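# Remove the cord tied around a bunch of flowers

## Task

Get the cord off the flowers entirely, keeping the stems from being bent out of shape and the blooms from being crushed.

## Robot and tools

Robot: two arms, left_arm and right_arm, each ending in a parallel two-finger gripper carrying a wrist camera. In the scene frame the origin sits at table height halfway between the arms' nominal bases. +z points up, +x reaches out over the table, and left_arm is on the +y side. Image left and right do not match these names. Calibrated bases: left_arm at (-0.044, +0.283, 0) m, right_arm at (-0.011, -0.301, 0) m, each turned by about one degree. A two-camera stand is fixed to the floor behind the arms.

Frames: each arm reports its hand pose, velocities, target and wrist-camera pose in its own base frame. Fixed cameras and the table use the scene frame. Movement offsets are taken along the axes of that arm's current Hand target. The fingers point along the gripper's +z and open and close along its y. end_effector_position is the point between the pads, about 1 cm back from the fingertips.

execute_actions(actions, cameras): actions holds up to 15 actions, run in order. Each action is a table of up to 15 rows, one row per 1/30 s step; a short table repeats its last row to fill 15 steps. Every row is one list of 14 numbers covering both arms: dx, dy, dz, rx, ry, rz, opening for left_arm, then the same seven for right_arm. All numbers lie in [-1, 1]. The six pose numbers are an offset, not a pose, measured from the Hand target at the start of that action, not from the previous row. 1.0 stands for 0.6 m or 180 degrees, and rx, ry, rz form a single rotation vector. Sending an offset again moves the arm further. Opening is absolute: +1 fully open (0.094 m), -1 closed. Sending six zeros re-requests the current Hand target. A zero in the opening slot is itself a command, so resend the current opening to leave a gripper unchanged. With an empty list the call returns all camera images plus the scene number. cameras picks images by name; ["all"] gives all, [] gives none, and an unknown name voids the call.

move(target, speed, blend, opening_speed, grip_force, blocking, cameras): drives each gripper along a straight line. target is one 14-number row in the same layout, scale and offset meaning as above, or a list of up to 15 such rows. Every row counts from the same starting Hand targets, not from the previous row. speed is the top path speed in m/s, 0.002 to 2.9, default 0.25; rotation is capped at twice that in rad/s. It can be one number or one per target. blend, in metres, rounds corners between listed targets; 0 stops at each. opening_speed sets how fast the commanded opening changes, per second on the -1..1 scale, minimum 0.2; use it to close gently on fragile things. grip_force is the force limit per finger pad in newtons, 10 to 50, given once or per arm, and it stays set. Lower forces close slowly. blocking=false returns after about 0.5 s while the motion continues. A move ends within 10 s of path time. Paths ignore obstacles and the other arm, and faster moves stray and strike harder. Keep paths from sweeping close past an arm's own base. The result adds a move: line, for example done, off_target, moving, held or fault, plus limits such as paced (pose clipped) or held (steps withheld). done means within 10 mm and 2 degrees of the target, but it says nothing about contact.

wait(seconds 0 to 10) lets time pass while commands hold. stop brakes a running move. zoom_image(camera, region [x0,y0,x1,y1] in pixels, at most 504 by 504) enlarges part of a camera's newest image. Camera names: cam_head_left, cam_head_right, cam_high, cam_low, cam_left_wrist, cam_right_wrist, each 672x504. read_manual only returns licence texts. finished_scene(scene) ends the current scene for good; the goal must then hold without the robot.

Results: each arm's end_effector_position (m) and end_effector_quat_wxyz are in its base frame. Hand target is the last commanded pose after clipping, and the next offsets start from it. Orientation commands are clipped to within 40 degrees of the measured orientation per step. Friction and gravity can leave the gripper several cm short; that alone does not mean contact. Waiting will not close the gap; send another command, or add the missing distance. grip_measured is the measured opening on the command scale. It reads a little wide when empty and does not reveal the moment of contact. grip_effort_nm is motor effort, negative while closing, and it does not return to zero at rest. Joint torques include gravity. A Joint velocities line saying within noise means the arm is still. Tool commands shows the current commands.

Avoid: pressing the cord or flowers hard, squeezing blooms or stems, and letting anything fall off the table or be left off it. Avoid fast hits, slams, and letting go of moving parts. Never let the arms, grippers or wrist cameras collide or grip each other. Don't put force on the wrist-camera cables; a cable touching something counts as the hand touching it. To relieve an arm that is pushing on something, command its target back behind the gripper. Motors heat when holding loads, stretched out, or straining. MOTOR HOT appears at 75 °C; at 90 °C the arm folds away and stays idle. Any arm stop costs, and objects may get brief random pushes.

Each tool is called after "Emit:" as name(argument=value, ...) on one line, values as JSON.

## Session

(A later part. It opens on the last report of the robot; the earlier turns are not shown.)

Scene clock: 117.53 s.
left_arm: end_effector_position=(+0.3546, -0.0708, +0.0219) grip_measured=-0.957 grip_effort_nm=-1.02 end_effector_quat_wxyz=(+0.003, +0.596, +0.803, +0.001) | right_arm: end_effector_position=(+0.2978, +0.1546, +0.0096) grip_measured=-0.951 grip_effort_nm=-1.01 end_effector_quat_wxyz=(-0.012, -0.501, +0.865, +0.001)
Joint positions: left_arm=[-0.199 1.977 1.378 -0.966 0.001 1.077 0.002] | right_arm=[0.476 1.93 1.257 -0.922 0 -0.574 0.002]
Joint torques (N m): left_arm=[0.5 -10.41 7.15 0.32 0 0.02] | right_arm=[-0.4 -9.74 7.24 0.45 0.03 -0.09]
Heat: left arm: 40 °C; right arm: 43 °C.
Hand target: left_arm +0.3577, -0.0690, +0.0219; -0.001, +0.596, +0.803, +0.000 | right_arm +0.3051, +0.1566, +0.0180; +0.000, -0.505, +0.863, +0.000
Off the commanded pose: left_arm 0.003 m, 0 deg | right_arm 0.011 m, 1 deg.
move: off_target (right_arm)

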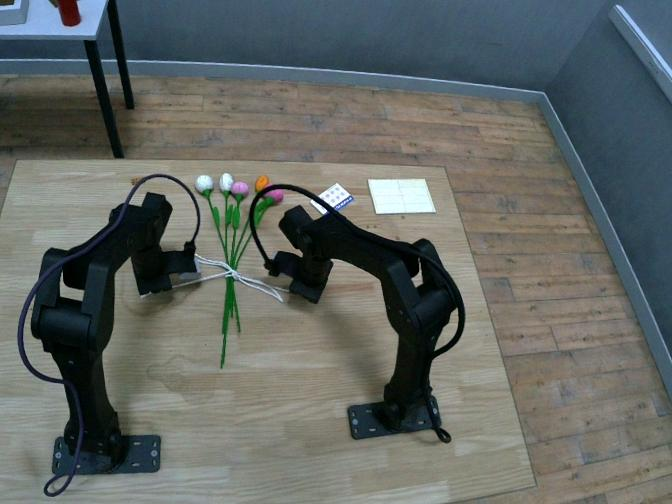

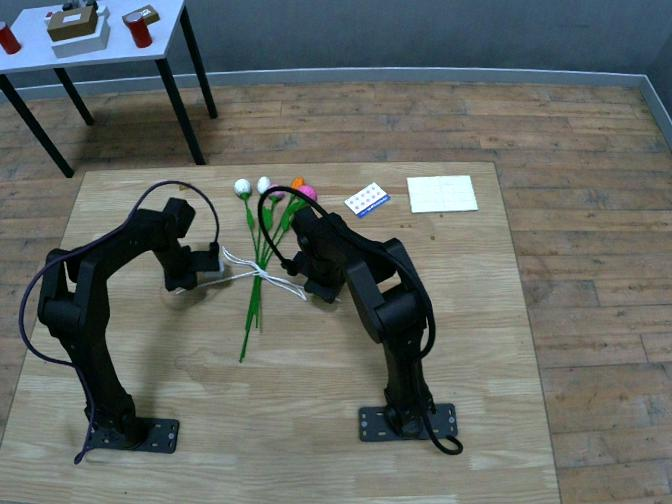

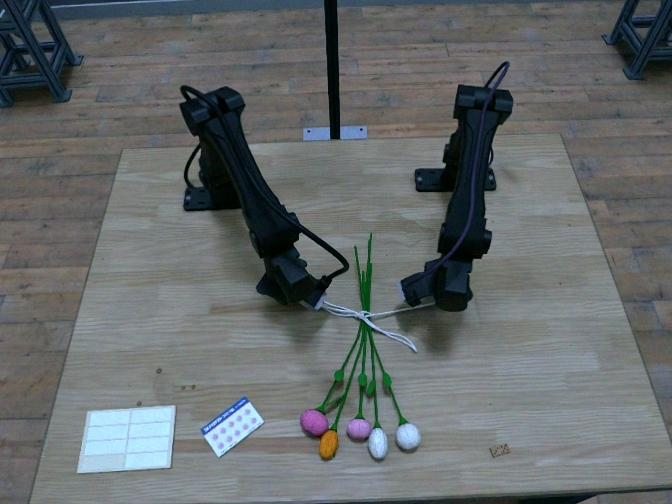

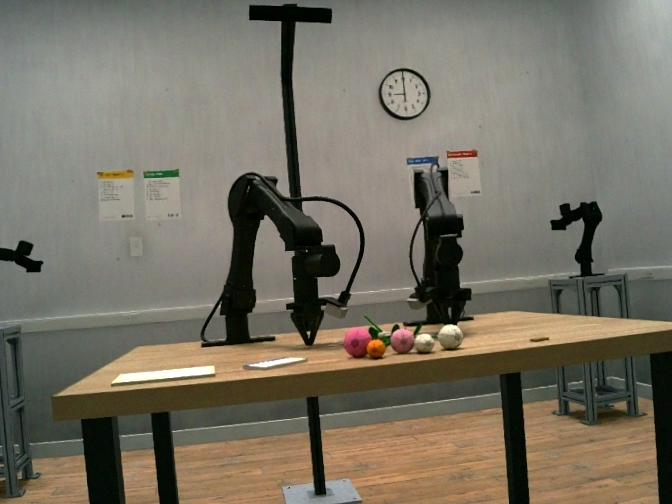

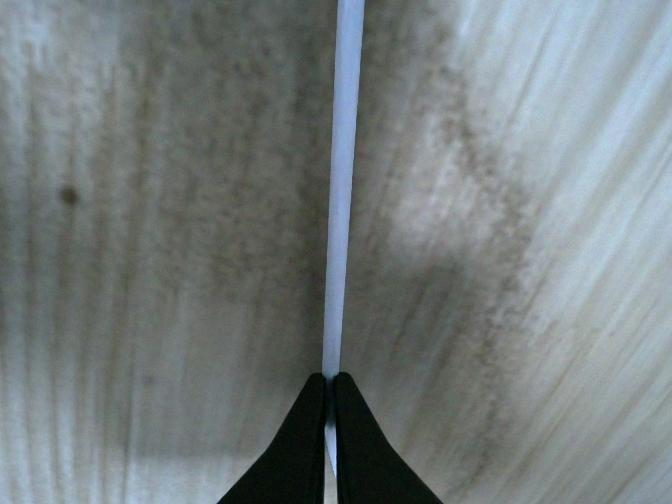

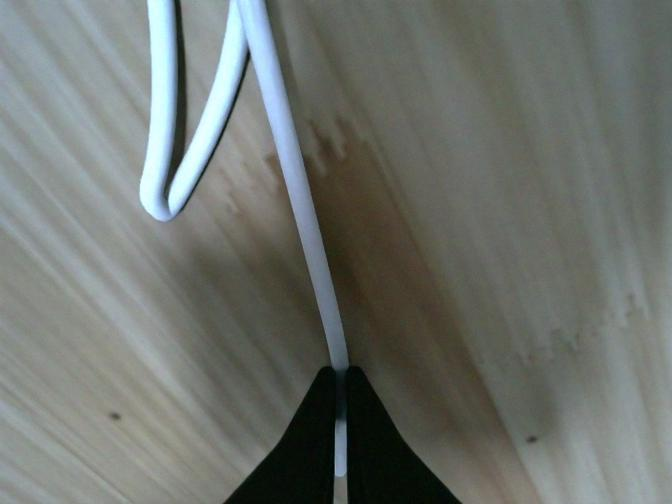

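Emit:
move(target=[0.1123, 0.0317, -0.005, 0, 0, 0, -1, 0.1032, -0.0547, -0.0167, 0, 0, 0, -1], speed=0.08, cameras=["cam_head_left", "cam_head_right", "cam_high"])

Emit:
zoom_image(camera="cam_high", region=[270, 250, 470, 390])

Scene clock: 121.47 s.
left_arm: end_effector_position=(+0.3616, +0.0012, +0.0219) grip_measured=-0.957 grip_effort_nm=-1.02 end_effector_quat_wxyz=(+0.001, +0.593, +0.805, +0.003) | right_arm: end_effector_position=(+0.3052, +0.0867, +0.0190) grip_measured=-0.951 grip_effort_nm=-1.01 end_effector_quat_wxyz=(-0.010, -0.500, +0.866, +0.001)
Joint positions: left_arm=[-0.001 1.977 1.378 -0.966 -0.003 1.269 0.002] | right_arm=[0.276 1.847 1.186 -0.929 0.004 -0.771 0.002]
Joint torques (N m): left_arm=[-0.02 -13.33 4.64 0.33 0.05 0.04] | right_arm=[-0.08 -11.51 4.74 0.46 -0.01 -0.1]
Heat: left arm: 41 °C; right arm: 43 °C.
Hand target: left_arm +0.3564, +0.0010, +0.0250; -0.001, +0.596, +0.803, +0.000 | right_arm +0.3033, +0.0866, +0.0280; +0.000, -0.505, +0.863, +0.000
Off the commanded pose: left_arm 0.006 m, 1 deg | right_arm 0.009 m, 1 deg.
move: done
Images, in order (width x height): cam_head_left 672x504, cam_head_right 672x504, cam_high 672x504.

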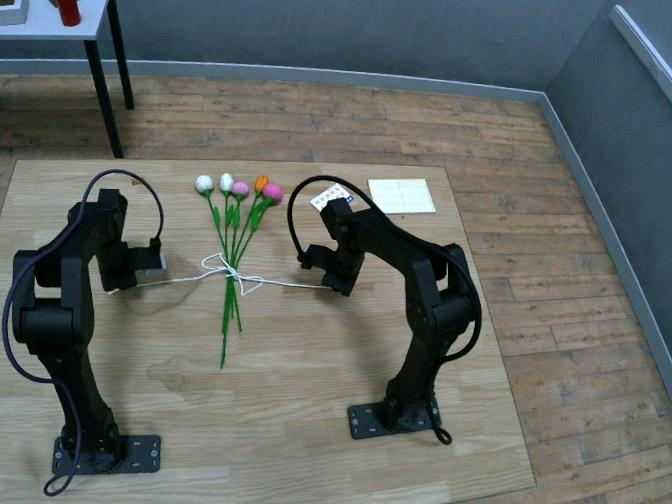

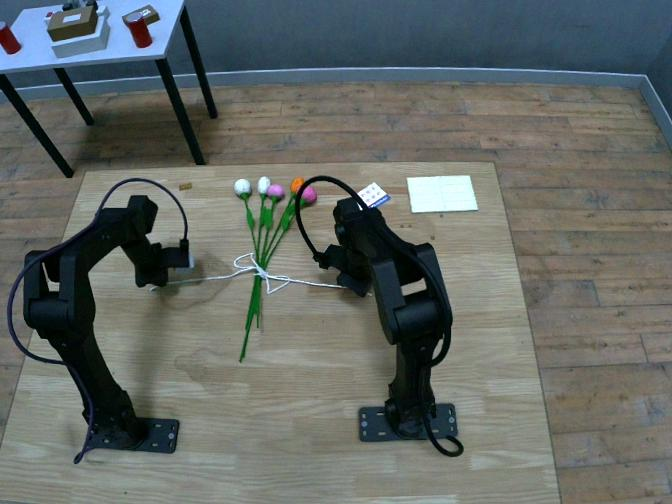

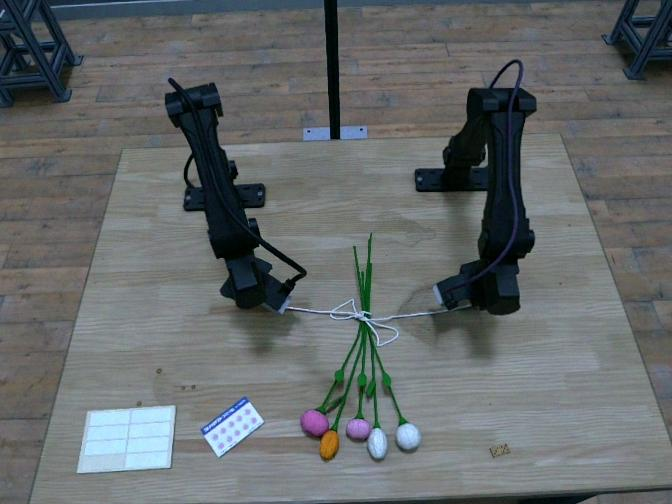

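Scaled by 2.520 from the camera's 672x504 image, which has a finer 960x720 frame.

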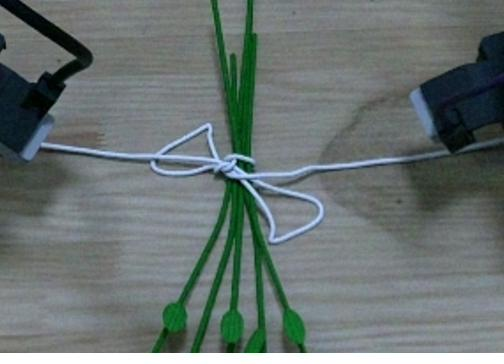

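Emit:
move(target=[0.1283, 0.0363, -0.012, 0, 0, 0, -1, 0.1178, -0.0625, 0, 0, 0, 0, -1], speed=0.08, cameras=["cam_head_left", "cam_head_right", "cam_high"])

Emit:
zoom_image(camera="cam_high", region=[270, 250, 470, 390])

Scene clock: 126.37 s.
left_arm: end_effector_position=(+0.3518, +0.0811, +0.0276) grip_measured=-0.957 grip_effort_nm=-1.02 end_effector_quat_wxyz=(-0.004, +0.593, +0.805, +0.000) | right_arm: end_effector_position=(+0.3005, +0.0060, +0.0199) grip_measured=-0.951 grip_effort_nm=-1.01 end_effector_quat_wxyz=(-0.014, -0.500, +0.866, +0.005)
Joint positions: left_arm=[0.221 1.977 1.402 -1.001 -0.005 1.49 0.002] | right_arm=[0.02 1.796 1.125 -0.929 0.006 -1.026 0.002]
Joint torques (N m): left_arm=[0.12 -11.67 7.1 0.29 0.05 0.04] | right_arm=[-0.1 -10.95 4.7 0.56 -0.04 -0.12]
Heat: left arm: 41 °C; right arm: 43 °C.
Hand target: left_arm +0.3550, +0.0810, +0.0322; -0.001, +0.596, +0.803, +0.000 | right_arm +0.3014, +0.0067, +0.0281; +0.000, -0.505, +0.863, +0.000
Off the commanded pose: left_arm 0.006 m, 1 deg | right_arm 0.008 m, 2 deg.
move: done
Images, in order (width x height): cam_head_left 672x504, cam_head_right 672x504, cam_high 672x504.

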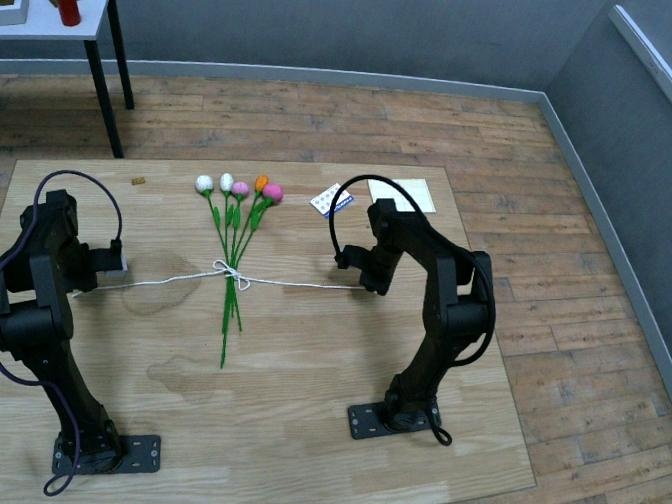

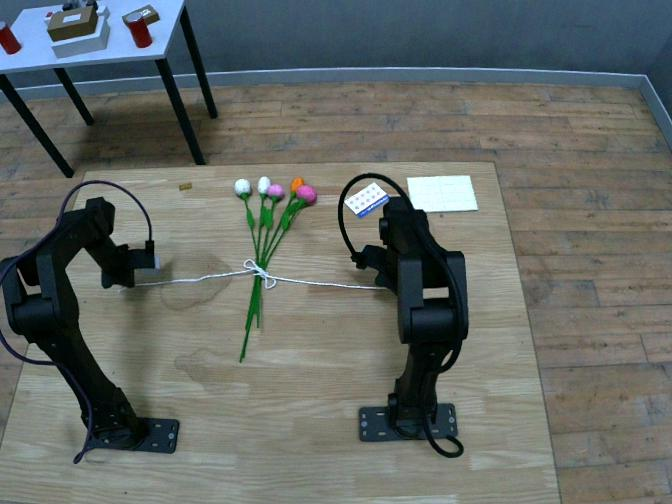

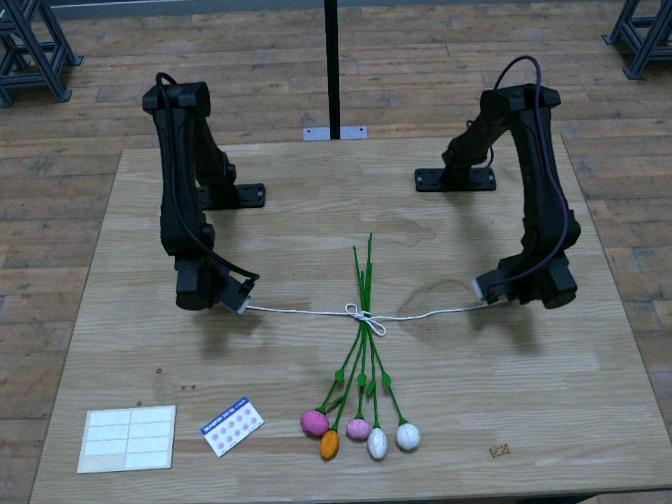

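Scaled by 2.520 from the camera's 672x504 image, which has a finer 960x720 frame.

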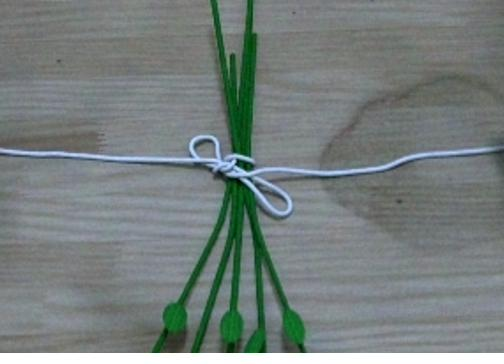

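Emit:
move(target=[0.0963, 0.0272, -0.005, 0, 0, 0, -1, 0.0883, -0.0469, 0, 0, 0, 0, -1], speed=0.06, cameras=["cam_head_left", "cam_head_right", "cam_high"])

Emit:
zoom_image(camera="cam_high", region=[270, 250, 470, 390])

Scene clock: 129.63 s.
left_arm: end_effector_position=(+0.3527, +0.1407, +0.0380) grip_measured=-0.957 grip_effort_nm=-1.02 end_effector_quat_wxyz=(+0.002, +0.593, +0.805, +0.008) | right_arm: end_effector_position=(+0.2958, -0.0530, +0.0200) grip_measured=-0.951 grip_effort_nm=-1.01 end_effector_quat_wxyz=(-0.014, -0.500, +0.866, +0.007)
Joint positions: left_arm=[0.375 2.014 1.498 -1.039 -0.005 1.645 0.002] | right_arm=[-0.177 1.796 1.125 -0.929 0.007 -1.224 0.002]
Joint torques (N m): left_arm=[0.1 -10.26 7.32 0.32 0.06 -0.05] | right_arm=[-0.21 -9.98 5.67 0.53 -0.05 -0.09]
Heat: left arm: 41 °C; right arm: 43 °C.
Hand target: left_arm +0.3539, +0.1410, +0.0352; -0.001, +0.596, +0.803, +0.000 | right_arm +0.2999, -0.0533, +0.0281; +0.000, -0.505, +0.863, +0.000
Off the commanded pose: left_arm 0.003 m, 1 deg | right_arm 0.009 m, 2 deg.
move: done
Images, in order (width x height): cam_head_left 672x504, cam_head_right 672x504, cam_high 672x504.

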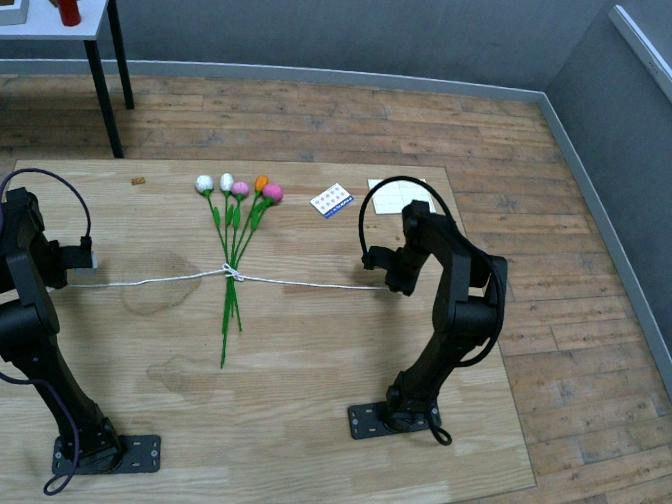

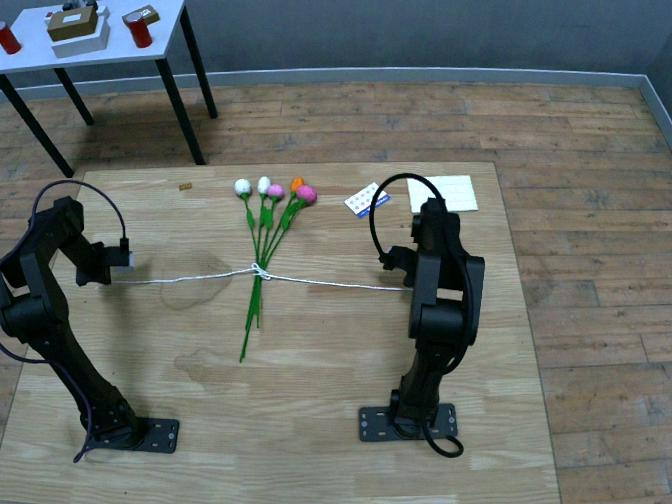

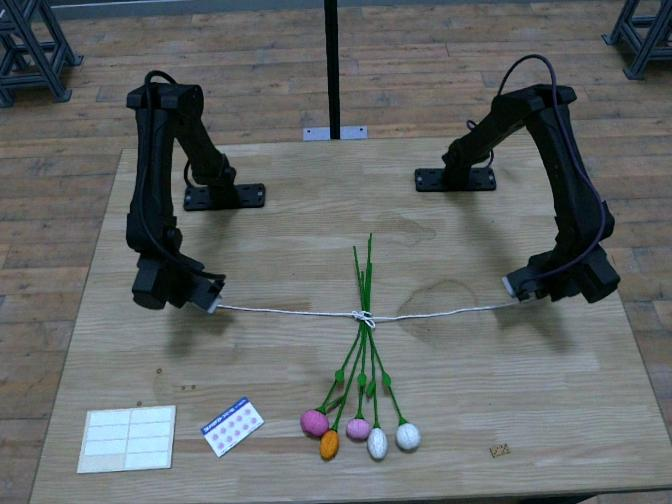

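Scaled by 2.520 from the camera's 672x504 image, which has a finer 960x720 frame.

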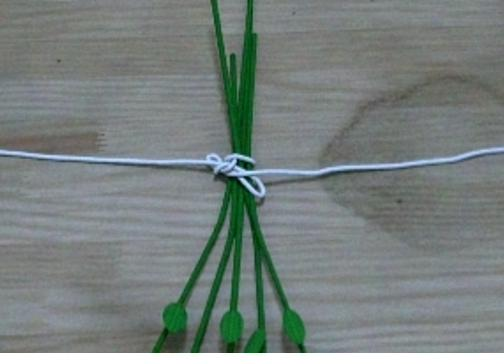

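Emit:
move(target=[0.0481, 0.0136, -0.005, 0, 0, 0, -1, 0.0442, -0.0235, 0, 0, 0, 0, -1], speed=0.05, cameras=["cam_head_left", "cam_head_right", "cam_high"])

Emit:
zoom_image(camera="cam_high", region=[310, 270, 420, 350])

Scene clock: 132.30 s.
left_arm: end_effector_position=(+0.3525, +0.1707, +0.0416) grip_measured=-0.957 grip_effort_nm=-1.02 end_effector_quat_wxyz=(+0.002, +0.593, +0.805, +0.009) | right_arm: end_effector_position=(+0.2918, -0.0815, +0.0215) grip_measured=-0.951 grip_effort_nm=-1.01 end_effector_quat_wxyz=(-0.011, -0.500, +0.866, +0.006)
Joint positions: left_arm=[0.446 2.053 1.571 -1.071 -0.006 1.717 0.002] | right_arm=[-0.272 1.796 1.132 -0.929 0.007 -1.319 0.002]
Joint torques (N m): left_arm=[0.06 -10.65 7.36 0.27 0.06 0.01] | right_arm=[-0.28 -8.17 7.2 0.5 -0.05 -0.12]
Heat: left arm: 41 °C; right arm: 43 °C.
Hand target: left_arm +0.3533, +0.1710, +0.0382; -0.001, +0.596, +0.803, +0.000 | right_arm +0.2993, -0.0834, +0.0281; +0.000, -0.505, +0.863, +0.000
Off the commanded pose: left_arm 0.003 m, 1 deg | right_arm 0.010 m, 1 deg.
move: done
Images, in order (width x height): cam_head_left 672x504, cam_head_right 672x504, cam_high 672x504.

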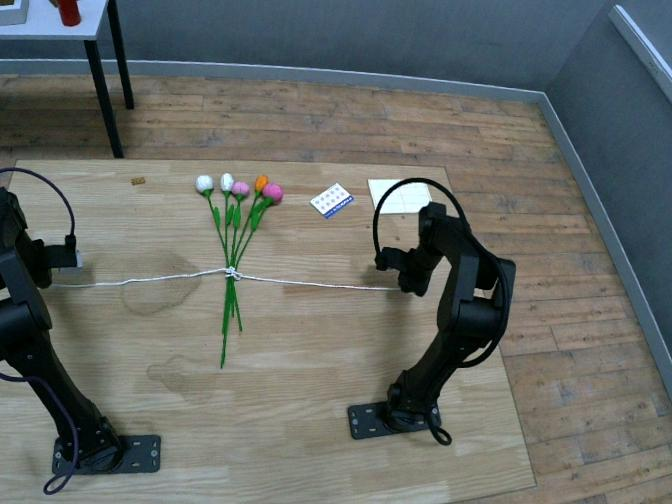

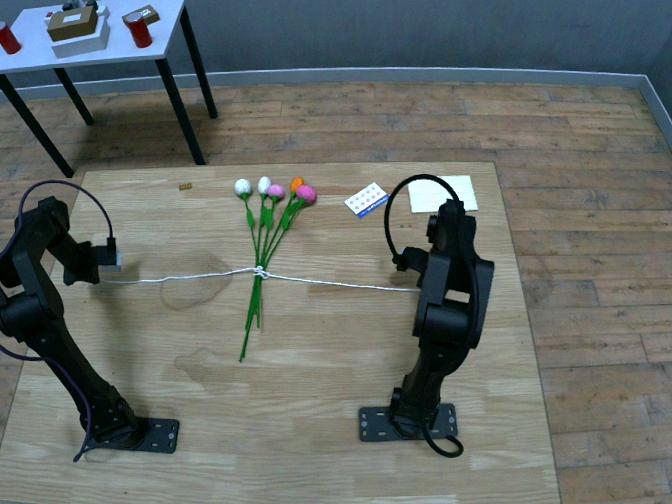

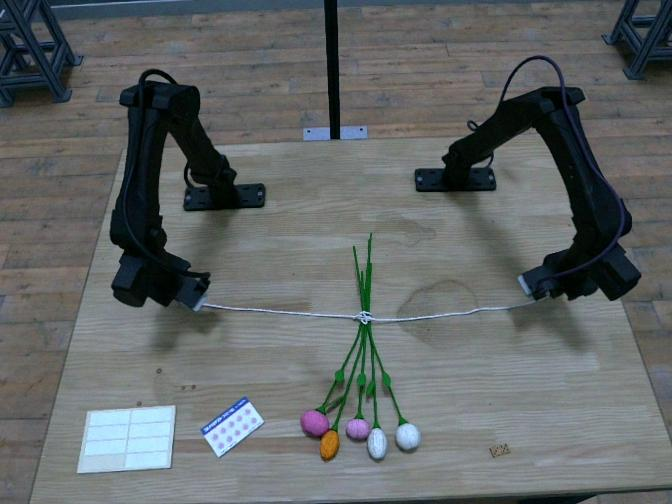

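Scaled by 4.582 from the camera's 672x504 image, which has a finer 960x720 frame.

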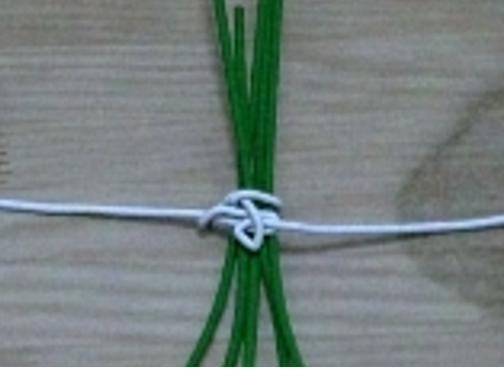

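Emit:
move(target=[0.0321, 0.0091, -0.0, 0, 0, 0, -1, 0.0295, -0.0157, 0, 0, 0, 0, -1], speed=0.05, cameras=["cam_head_right", "cam_high"])

Emit:
zoom_image(camera="cam_high", region=[310, 270, 420, 350])

Emit:
zoom_image(camera="cam_head_right", region=[210, 230, 310, 310])

Scene clock: 134.77 s.
left_arm: end_effector_position=(+0.3525, +0.1909, +0.0421) grip_measured=-0.957 grip_effort_nm=-1.02 end_effector_quat_wxyz=(+0.002, +0.593, +0.805, +0.010) | right_arm: end_effector_position=(+0.2944, -0.1020, +0.0271) grip_measured=-0.951 grip_effort_nm=-1.01 end_effector_quat_wxyz=(-0.002, -0.500, +0.866, -0.003)
Joint positions: left_arm=[0.491 2.086 1.624 -1.089 -0.006 1.762 0.002] | right_arm=[-0.333 1.796 1.156 -0.929 0.007 -1.381 0.002]
Joint torques (N m): left_arm=[0.05 -10.97 7.39 0.32 0.06 0.01] | right_arm=[-0.32 -6.64 7.31 0.5 -0.05 -0.09]
Heat: left arm: 41 °C; right arm: 43 °C.
Hand target: left_arm +0.3531, +0.1910, +0.0383; -0.001, +0.596, +0.803, +0.000 | right_arm +0.2989, -0.1034, +0.0282; +0.000, -0.505, +0.863, +0.000
Off the commanded pose: left_arm 0.004 m, 1 deg | right_arm 0.005 m, 1 deg.
move: done
Images, in order (width x height): cam_head_right 672x504, cam_high 672x504.

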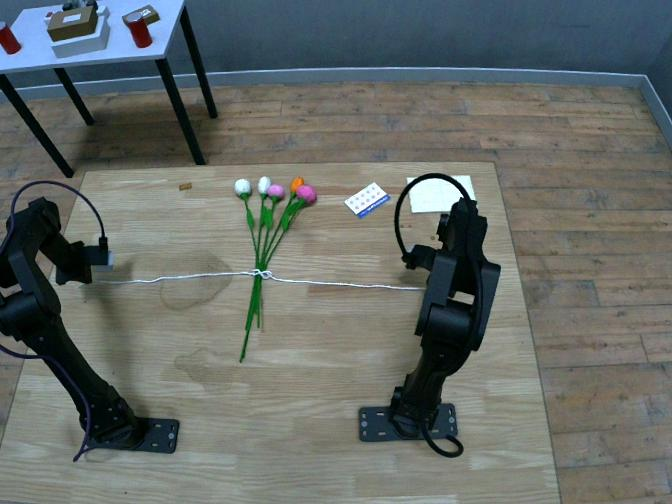

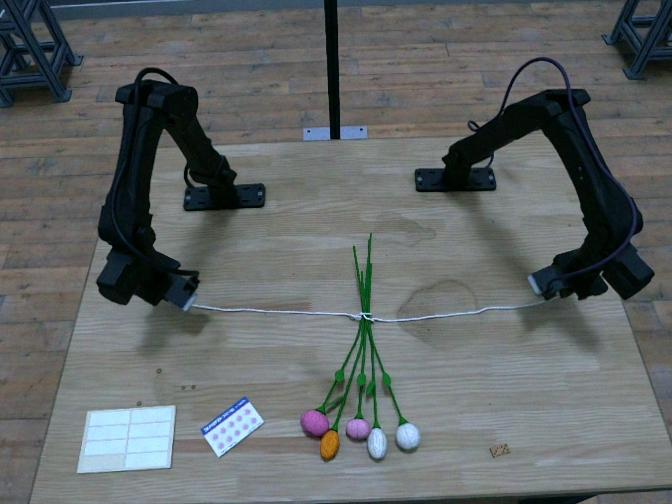

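Scaled by 4.582 from the camera's 672x504 image, which has a finer 960x720 frame.

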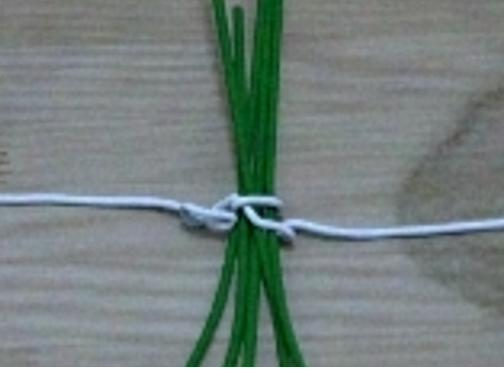

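Scaled by 5.040 from the camera's 672x504 image, which has a finer 960x720 frame.

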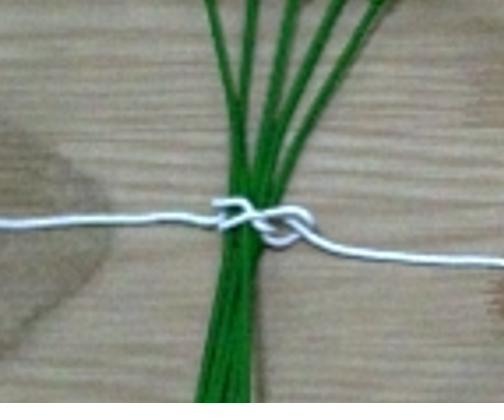

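Emit:
move(target=[0.0241, 0.0068, -0.0, 0, 0, 0, -1, 0.0221, -0.0117, 0, 0, 0, 0, -1], speed=0.04, cameras=["cam_head_right", "cam_high", "cam_head_left"])

Emit:
zoom_image(camera="cam_high", region=[310, 270, 420, 350])

Emit:
zoom_image(camera="cam_head_right", region=[210, 230, 310, 310])

Scene clock: 138.20 s.
left_arm: end_effector_position=(+0.3525, +0.2055, +0.0423) grip_measured=-0.957 grip_effort_nm=-1.02 end_effector_quat_wxyz=(+0.001, +0.594, +0.805, +0.010) | right_arm: end_effector_position=(+0.2949, -0.1169, +0.0271) grip_measured=-0.951 grip_effort_nm=-1.01 end_effector_quat_wxyz=(-0.001, -0.501, +0.866, -0.004)
Joint positions: left_arm=[0.523 2.114 1.667 -1.104 -0.006 1.795 0.002] | right_arm=[-0.376 1.813 1.177 -0.929 0.007 -1.425 0.002]
Joint torques (N m): left_arm=[0.17 -11.22 7.42 0.32 0.06 0.02] | right_arm=[-0.39 -6.74 7.38 0.47 -0.05 -0.07]
Heat: left arm: 41 °C; right arm: 43 °C.
Hand target: left_arm +0.3528, +0.2060, +0.0383; -0.001, +0.596, +0.803, +0.000 | right_arm +0.2984, -0.1184, +0.0280; +0.000, -0.505, +0.863, +0.000
Off the commanded pose: left_arm 0.004 m, 1 deg | right_arm 0.004 m, 1 deg.
move: done
Images, in order (width x height): cam_head_left 672x504, cam_head_right 672x504, cam_high 672x504.

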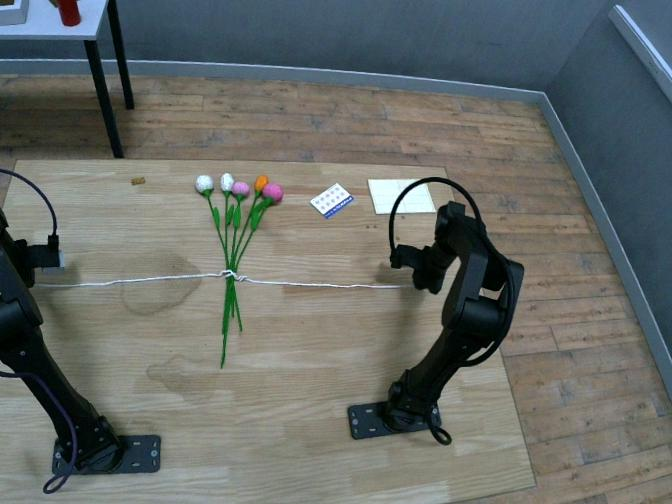

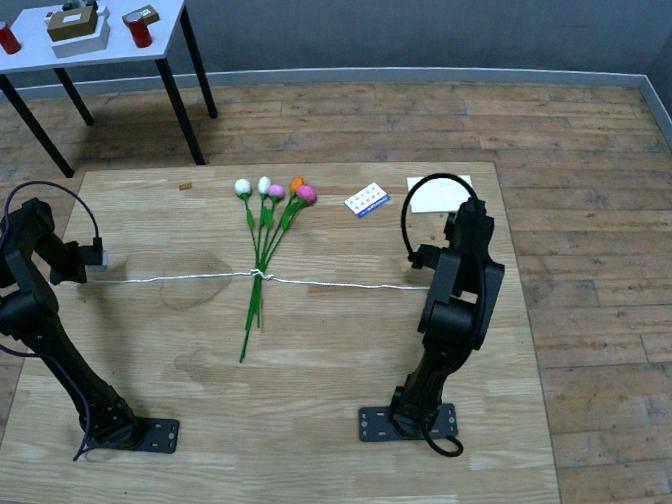

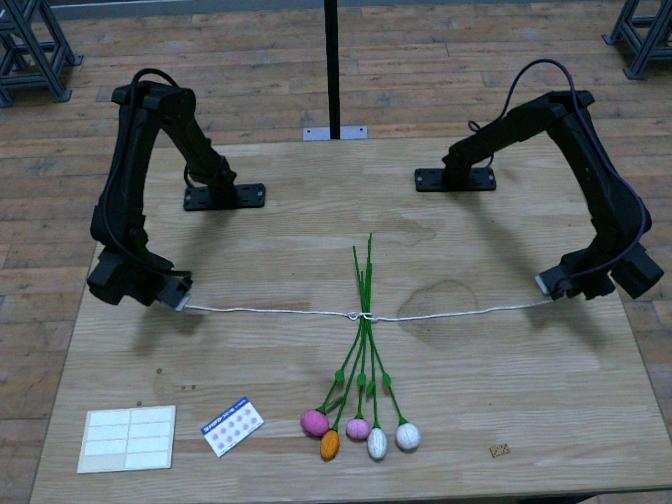

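Scaled by 4.582 from the camera's 672x504 image, which has a finer 960x720 frame.

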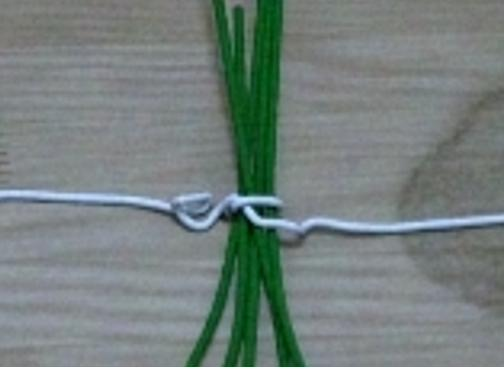

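Scaled by 5.040 from the camera's 672x504 image, which has a finer 960x720 frame.

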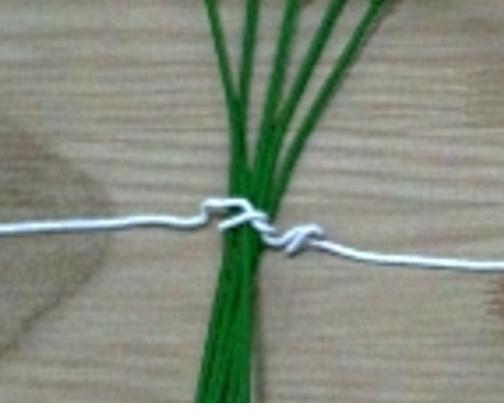

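Emit:
move(target=[0.0161, 0.0046, 0, 0, 0, 0, -1, 0.0147, -0.0078, 0, 0, 0, 0, -1], speed=0.04, cameras=["cam_head_right", "cam_high", "cam_head_left"])

Emit:
zoom_image(camera="cam_high", region=[310, 270, 420, 350])

Emit:
zoom_image(camera="cam_head_left", region=[180, 230, 280, 310])

Scene clock: 151.53 s.
left_arm: end_effector_position=(+0.3526, +0.2150, +0.0426) grip_measured=-0.957 grip_effort_nm=-1.02 end_effector_quat_wxyz=(+0.001, +0.594, +0.804, +0.010) | right_arm: end_effector_position=(+0.2950, -0.1269, +0.0273) grip_measured=-0.951 grip_effort_nm=-1.01 end_effector_quat_wxyz=(-0.001, -0.500, +0.866, -0.005)
Joint positions: left_arm=[0.543 2.133 1.698 -1.116 -0.006 1.816 0.002] | right_arm=[-0.405 1.825 1.193 -0.932 0.007 -1.454 0.002]
Joint torques (N m): left_arm=[0.25 -11.4 7.45 0.35 0.06 0.01] | right_arm=[-0.39 -6.83 7.41 0.47 -0.05 -0.14]
Heat: left arm: 40 °C; right arm: 43 °C.
Hand target: left_arm +0.3526, +0.2161, +0.0383; -0.001, +0.596, +0.803, +0.000 | right_arm +0.2981, -0.1284, +0.0281; +0.000, -0.505, +0.863, +0.000
Off the commanded pose: left_arm 0.004 m, 1 deg | right_arm 0.003 m, 1 deg.
move: done
Images, in order (width x height): cam_head_left 672x504, cam_head_right 672x504, cam_high 672x504.

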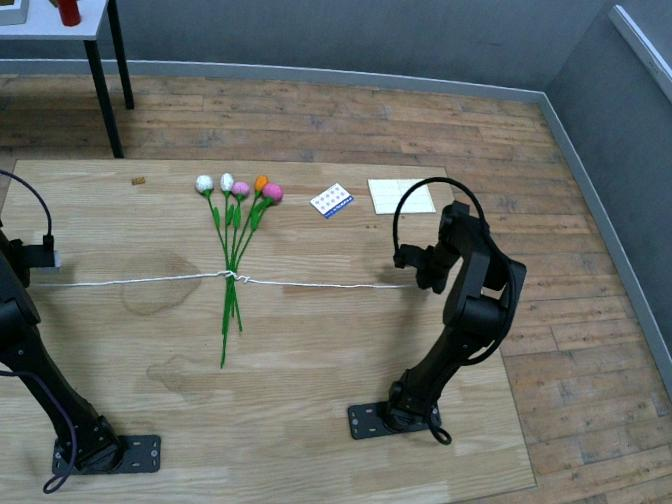

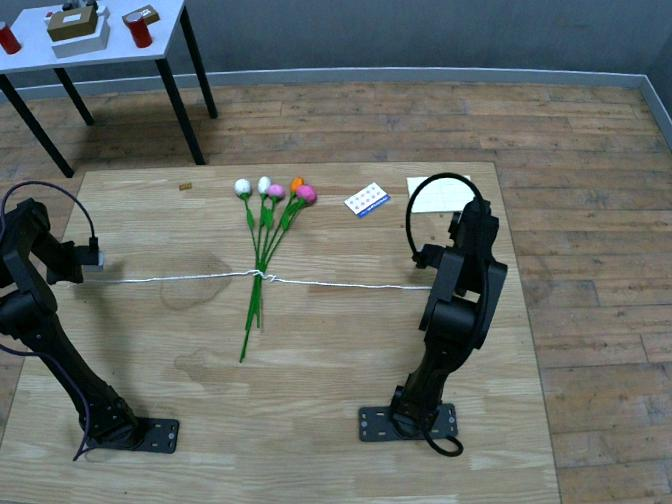

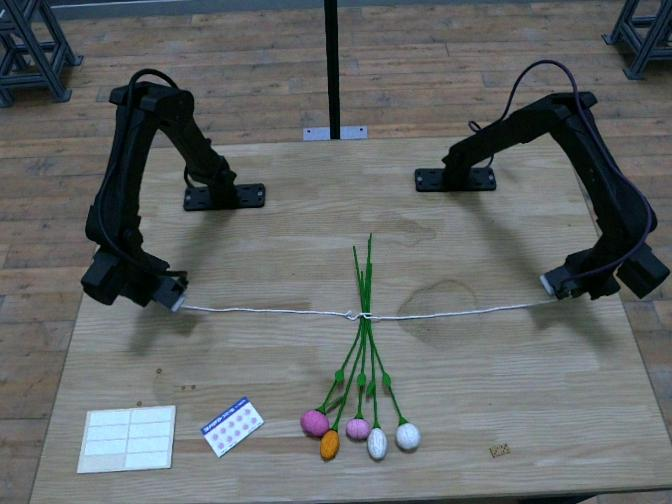

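Scaled by 4.582 from the camera's 672x504 image, which has a finer 960x720 frame.

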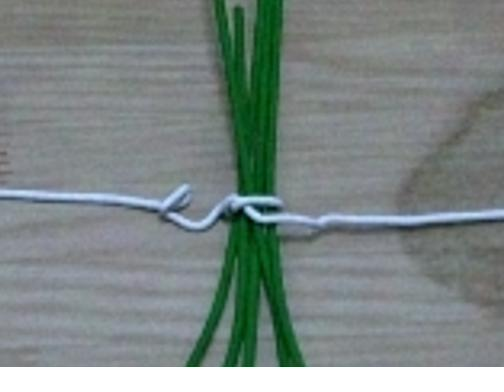

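Scaled by 5.040 from the camera's 672x504 image, which has a finer 960x720 frame.

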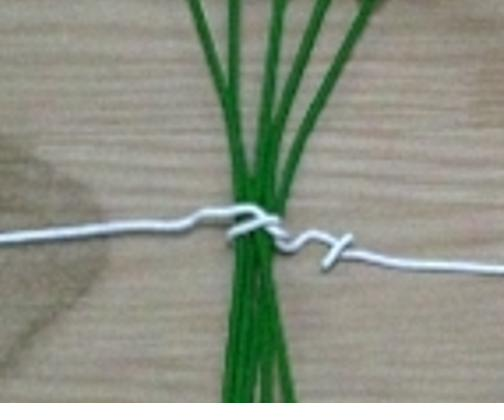

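Emit:
move(target=[0.0321, 0.0091, 0, 0, 0, 0, -1, 0.0295, -0.0157, 0, 0, 0, 0, -1], speed=0.04, cameras=["cam_head_right", "cam_high", "cam_head_left"])

Emit:
zoom_image(camera="cam_high", region=[310, 270, 420, 350])

Emit:
zoom_image(camera="cam_head_left", region=[180, 230, 280, 310])

Scene clock: 155.57 s.
left_arm: end_effector_position=(+0.3524, +0.2343, +0.0429) grip_measured=-0.957 grip_effort_nm=-1.02 end_effector_quat_wxyz=(+0.000, +0.595, +0.804, +0.009) | right_arm: end_effector_position=(+0.2949, -0.1469, +0.0276) grip_measured=-0.951 grip_effort_nm=-1.01 end_effector_quat_wxyz=(-0.001, -0.500, +0.866, -0.005)
Joint positions: left_arm=[0.582 2.176 1.767 -1.144 -0.006 1.857 0.002] | right_arm=[-0.461 1.853 1.231 -0.94 0.007 -1.509 0.002]
Joint torques (N m): left_arm=[0.39 -11.81 7.5 0.31 0.05 -0.02] | right_arm=[-0.38 -7.09 7.41 0.46 -0.05 -0.11]
Heat: left arm: 41 °C; right arm: 43 °C.
Hand target: left_arm +0.3522, +0.2361, +0.0383; -0.001, +0.596, +0.803, +0.000 | right_arm +0.2977, -0.1484, +0.0281; +0.000, -0.505, +0.863, +0.000
Off the commanded pose: left_arm 0.005 m, 1 deg | right_arm 0.003 m, 1 deg.
move: done
Images, in order (width x height): cam_head_left 672x504, cam_head_right 672x504, cam_high 672x504.

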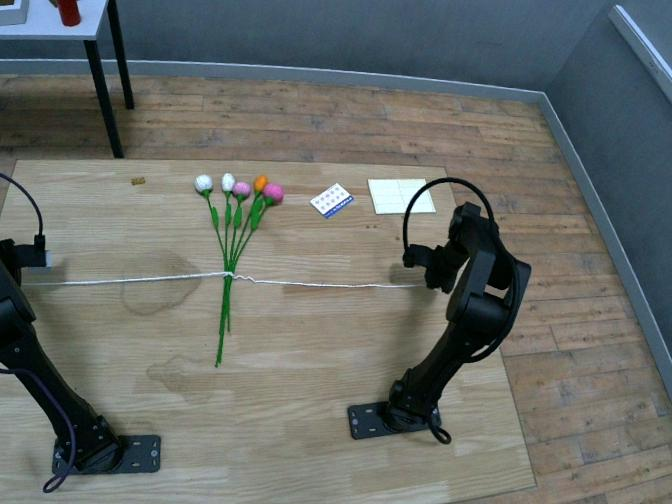

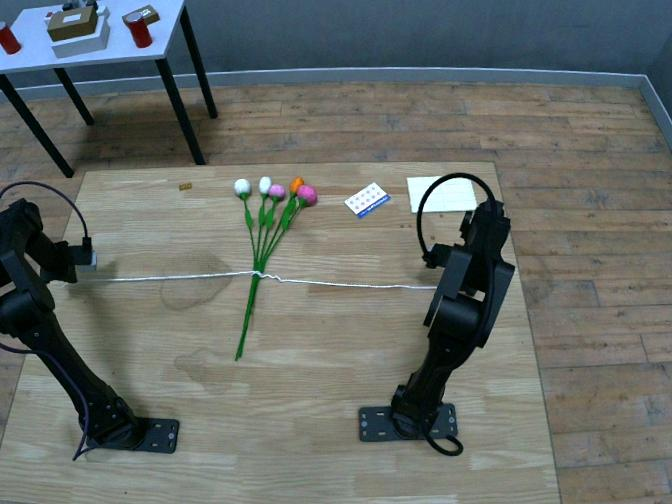

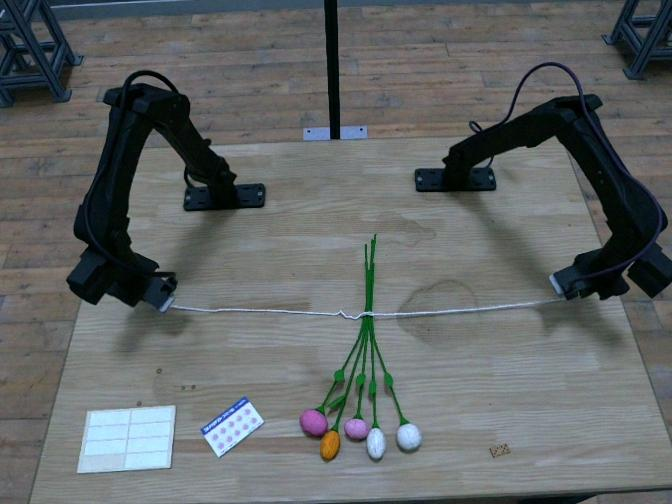

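Scaled by 4.582 from the camera's 672x504 image, which has a finer 960x720 frame.

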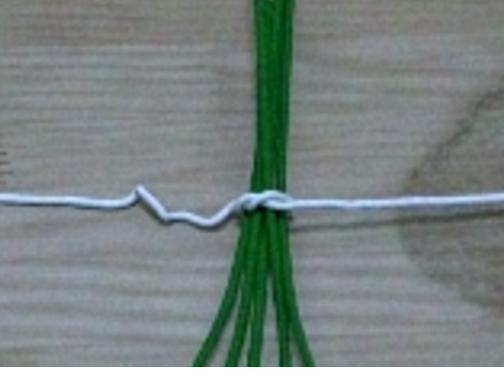

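Scaled by 5.040 from the camera's 672x504 image, which has a finer 960x720 frame.

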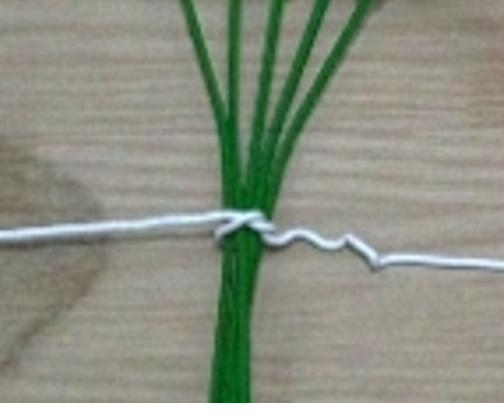

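Emit:
move(target=[[-0.016, -0.0048, 0.035, 0, 0, 0, -1, -0.008, 0, 0.0333, 0, 0, 0, -1], [-0.016, -0.0048, 0.035, 0, 0, 0, -0.5, -0.008, 0, 0.0333, 0, 0, 0, -0.5], [-0.016, -0.0048, -0.1, 0, 0, 0, -0.5, -0.008, 0, -0.1, 0, 0, 0, -0.5]], speed=0.1, opening_speed=1.0, cameras=["cam_head_right", "cam_high", "cam_left_wrist", "cam_right_wrist"])

Scene clock: 162.57 s.
left_arm: end_effector_position=(+0.3504, +0.2276, +0.0872) grip_measured=-0.502 grip_effort_nm=0.12 end_effector_quat_wxyz=(-0.006, +0.596, +0.803, -0.007) | right_arm: end_effector_position=(+0.2955, -0.1452, +0.0730) grip_measured=-0.502 grip_effort_nm=0.11 end_effector_quat_wxyz=(-0.013, -0.503, +0.864, +0.013)
Joint positions: left_arm=[0.571 2.176 1.943 -1.356 -0.006 1.847 0.023] | right_arm=[-0.456 1.843 1.405 -1.169 0.007 -1.51 0.023]
Joint torques (N m): left_arm=[-0.44 -15.57 7.24 0.23 0.06 -0.06] | right_arm=[0.43 -11.26 7.32 0.33 -0.06 0.05]
Heat: left arm: 41 °C; right arm: 43 °C.
Hand target: left_arm +0.3524, +0.2260, +0.0983; -0.001, +0.596, +0.803, +0.000 | right_arm +0.3001, -0.1442, +0.0881; +0.000, -0.505, +0.863, +0.000
Off the commanded pose: left_arm 0.011 m, 1 deg | right_arm 0.016 m, 2 deg.
move: off_target (left_arm, right_arm); target 2's new opening was sent with left_arm's hand 0.012 m and 2 deg from that target
Images, in order (width x height): cam_head_right 672x504, cam_high 672x504, cam_left_wrist 672x504, cam_right_wrist 672x504.

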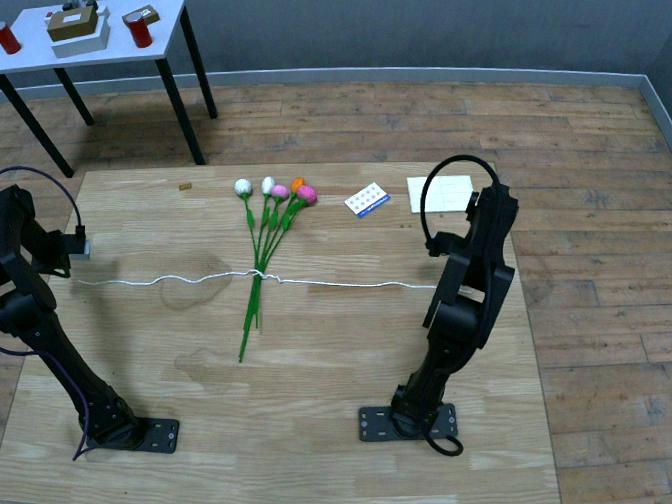

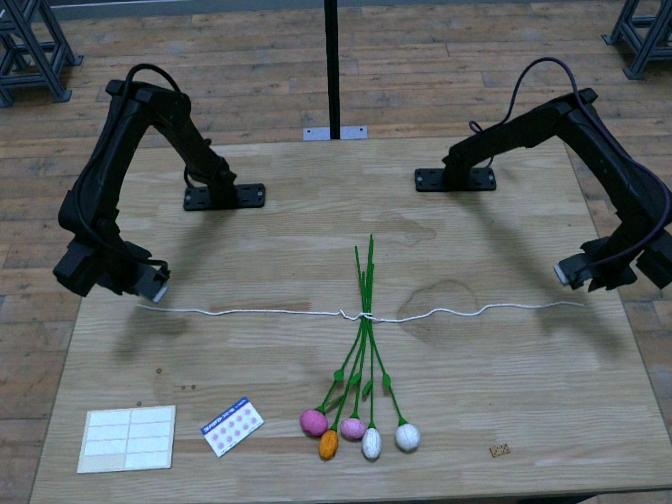

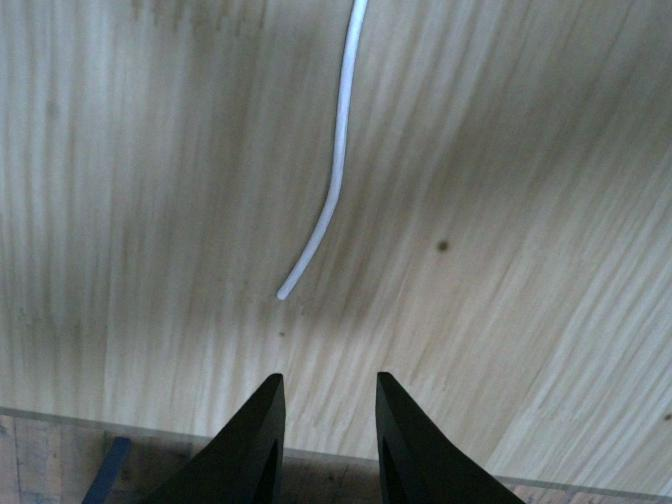

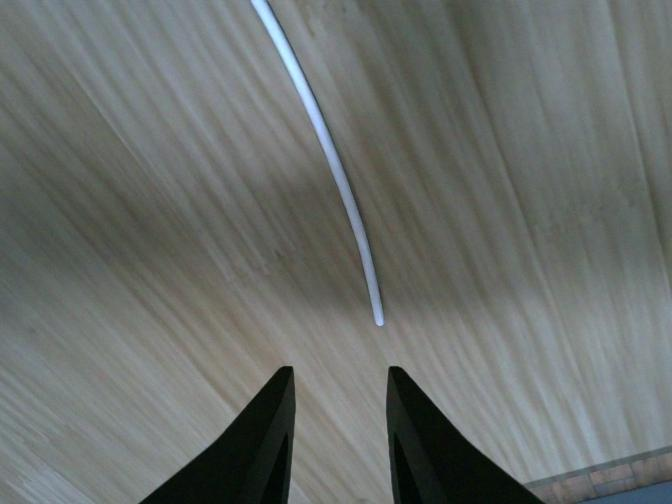

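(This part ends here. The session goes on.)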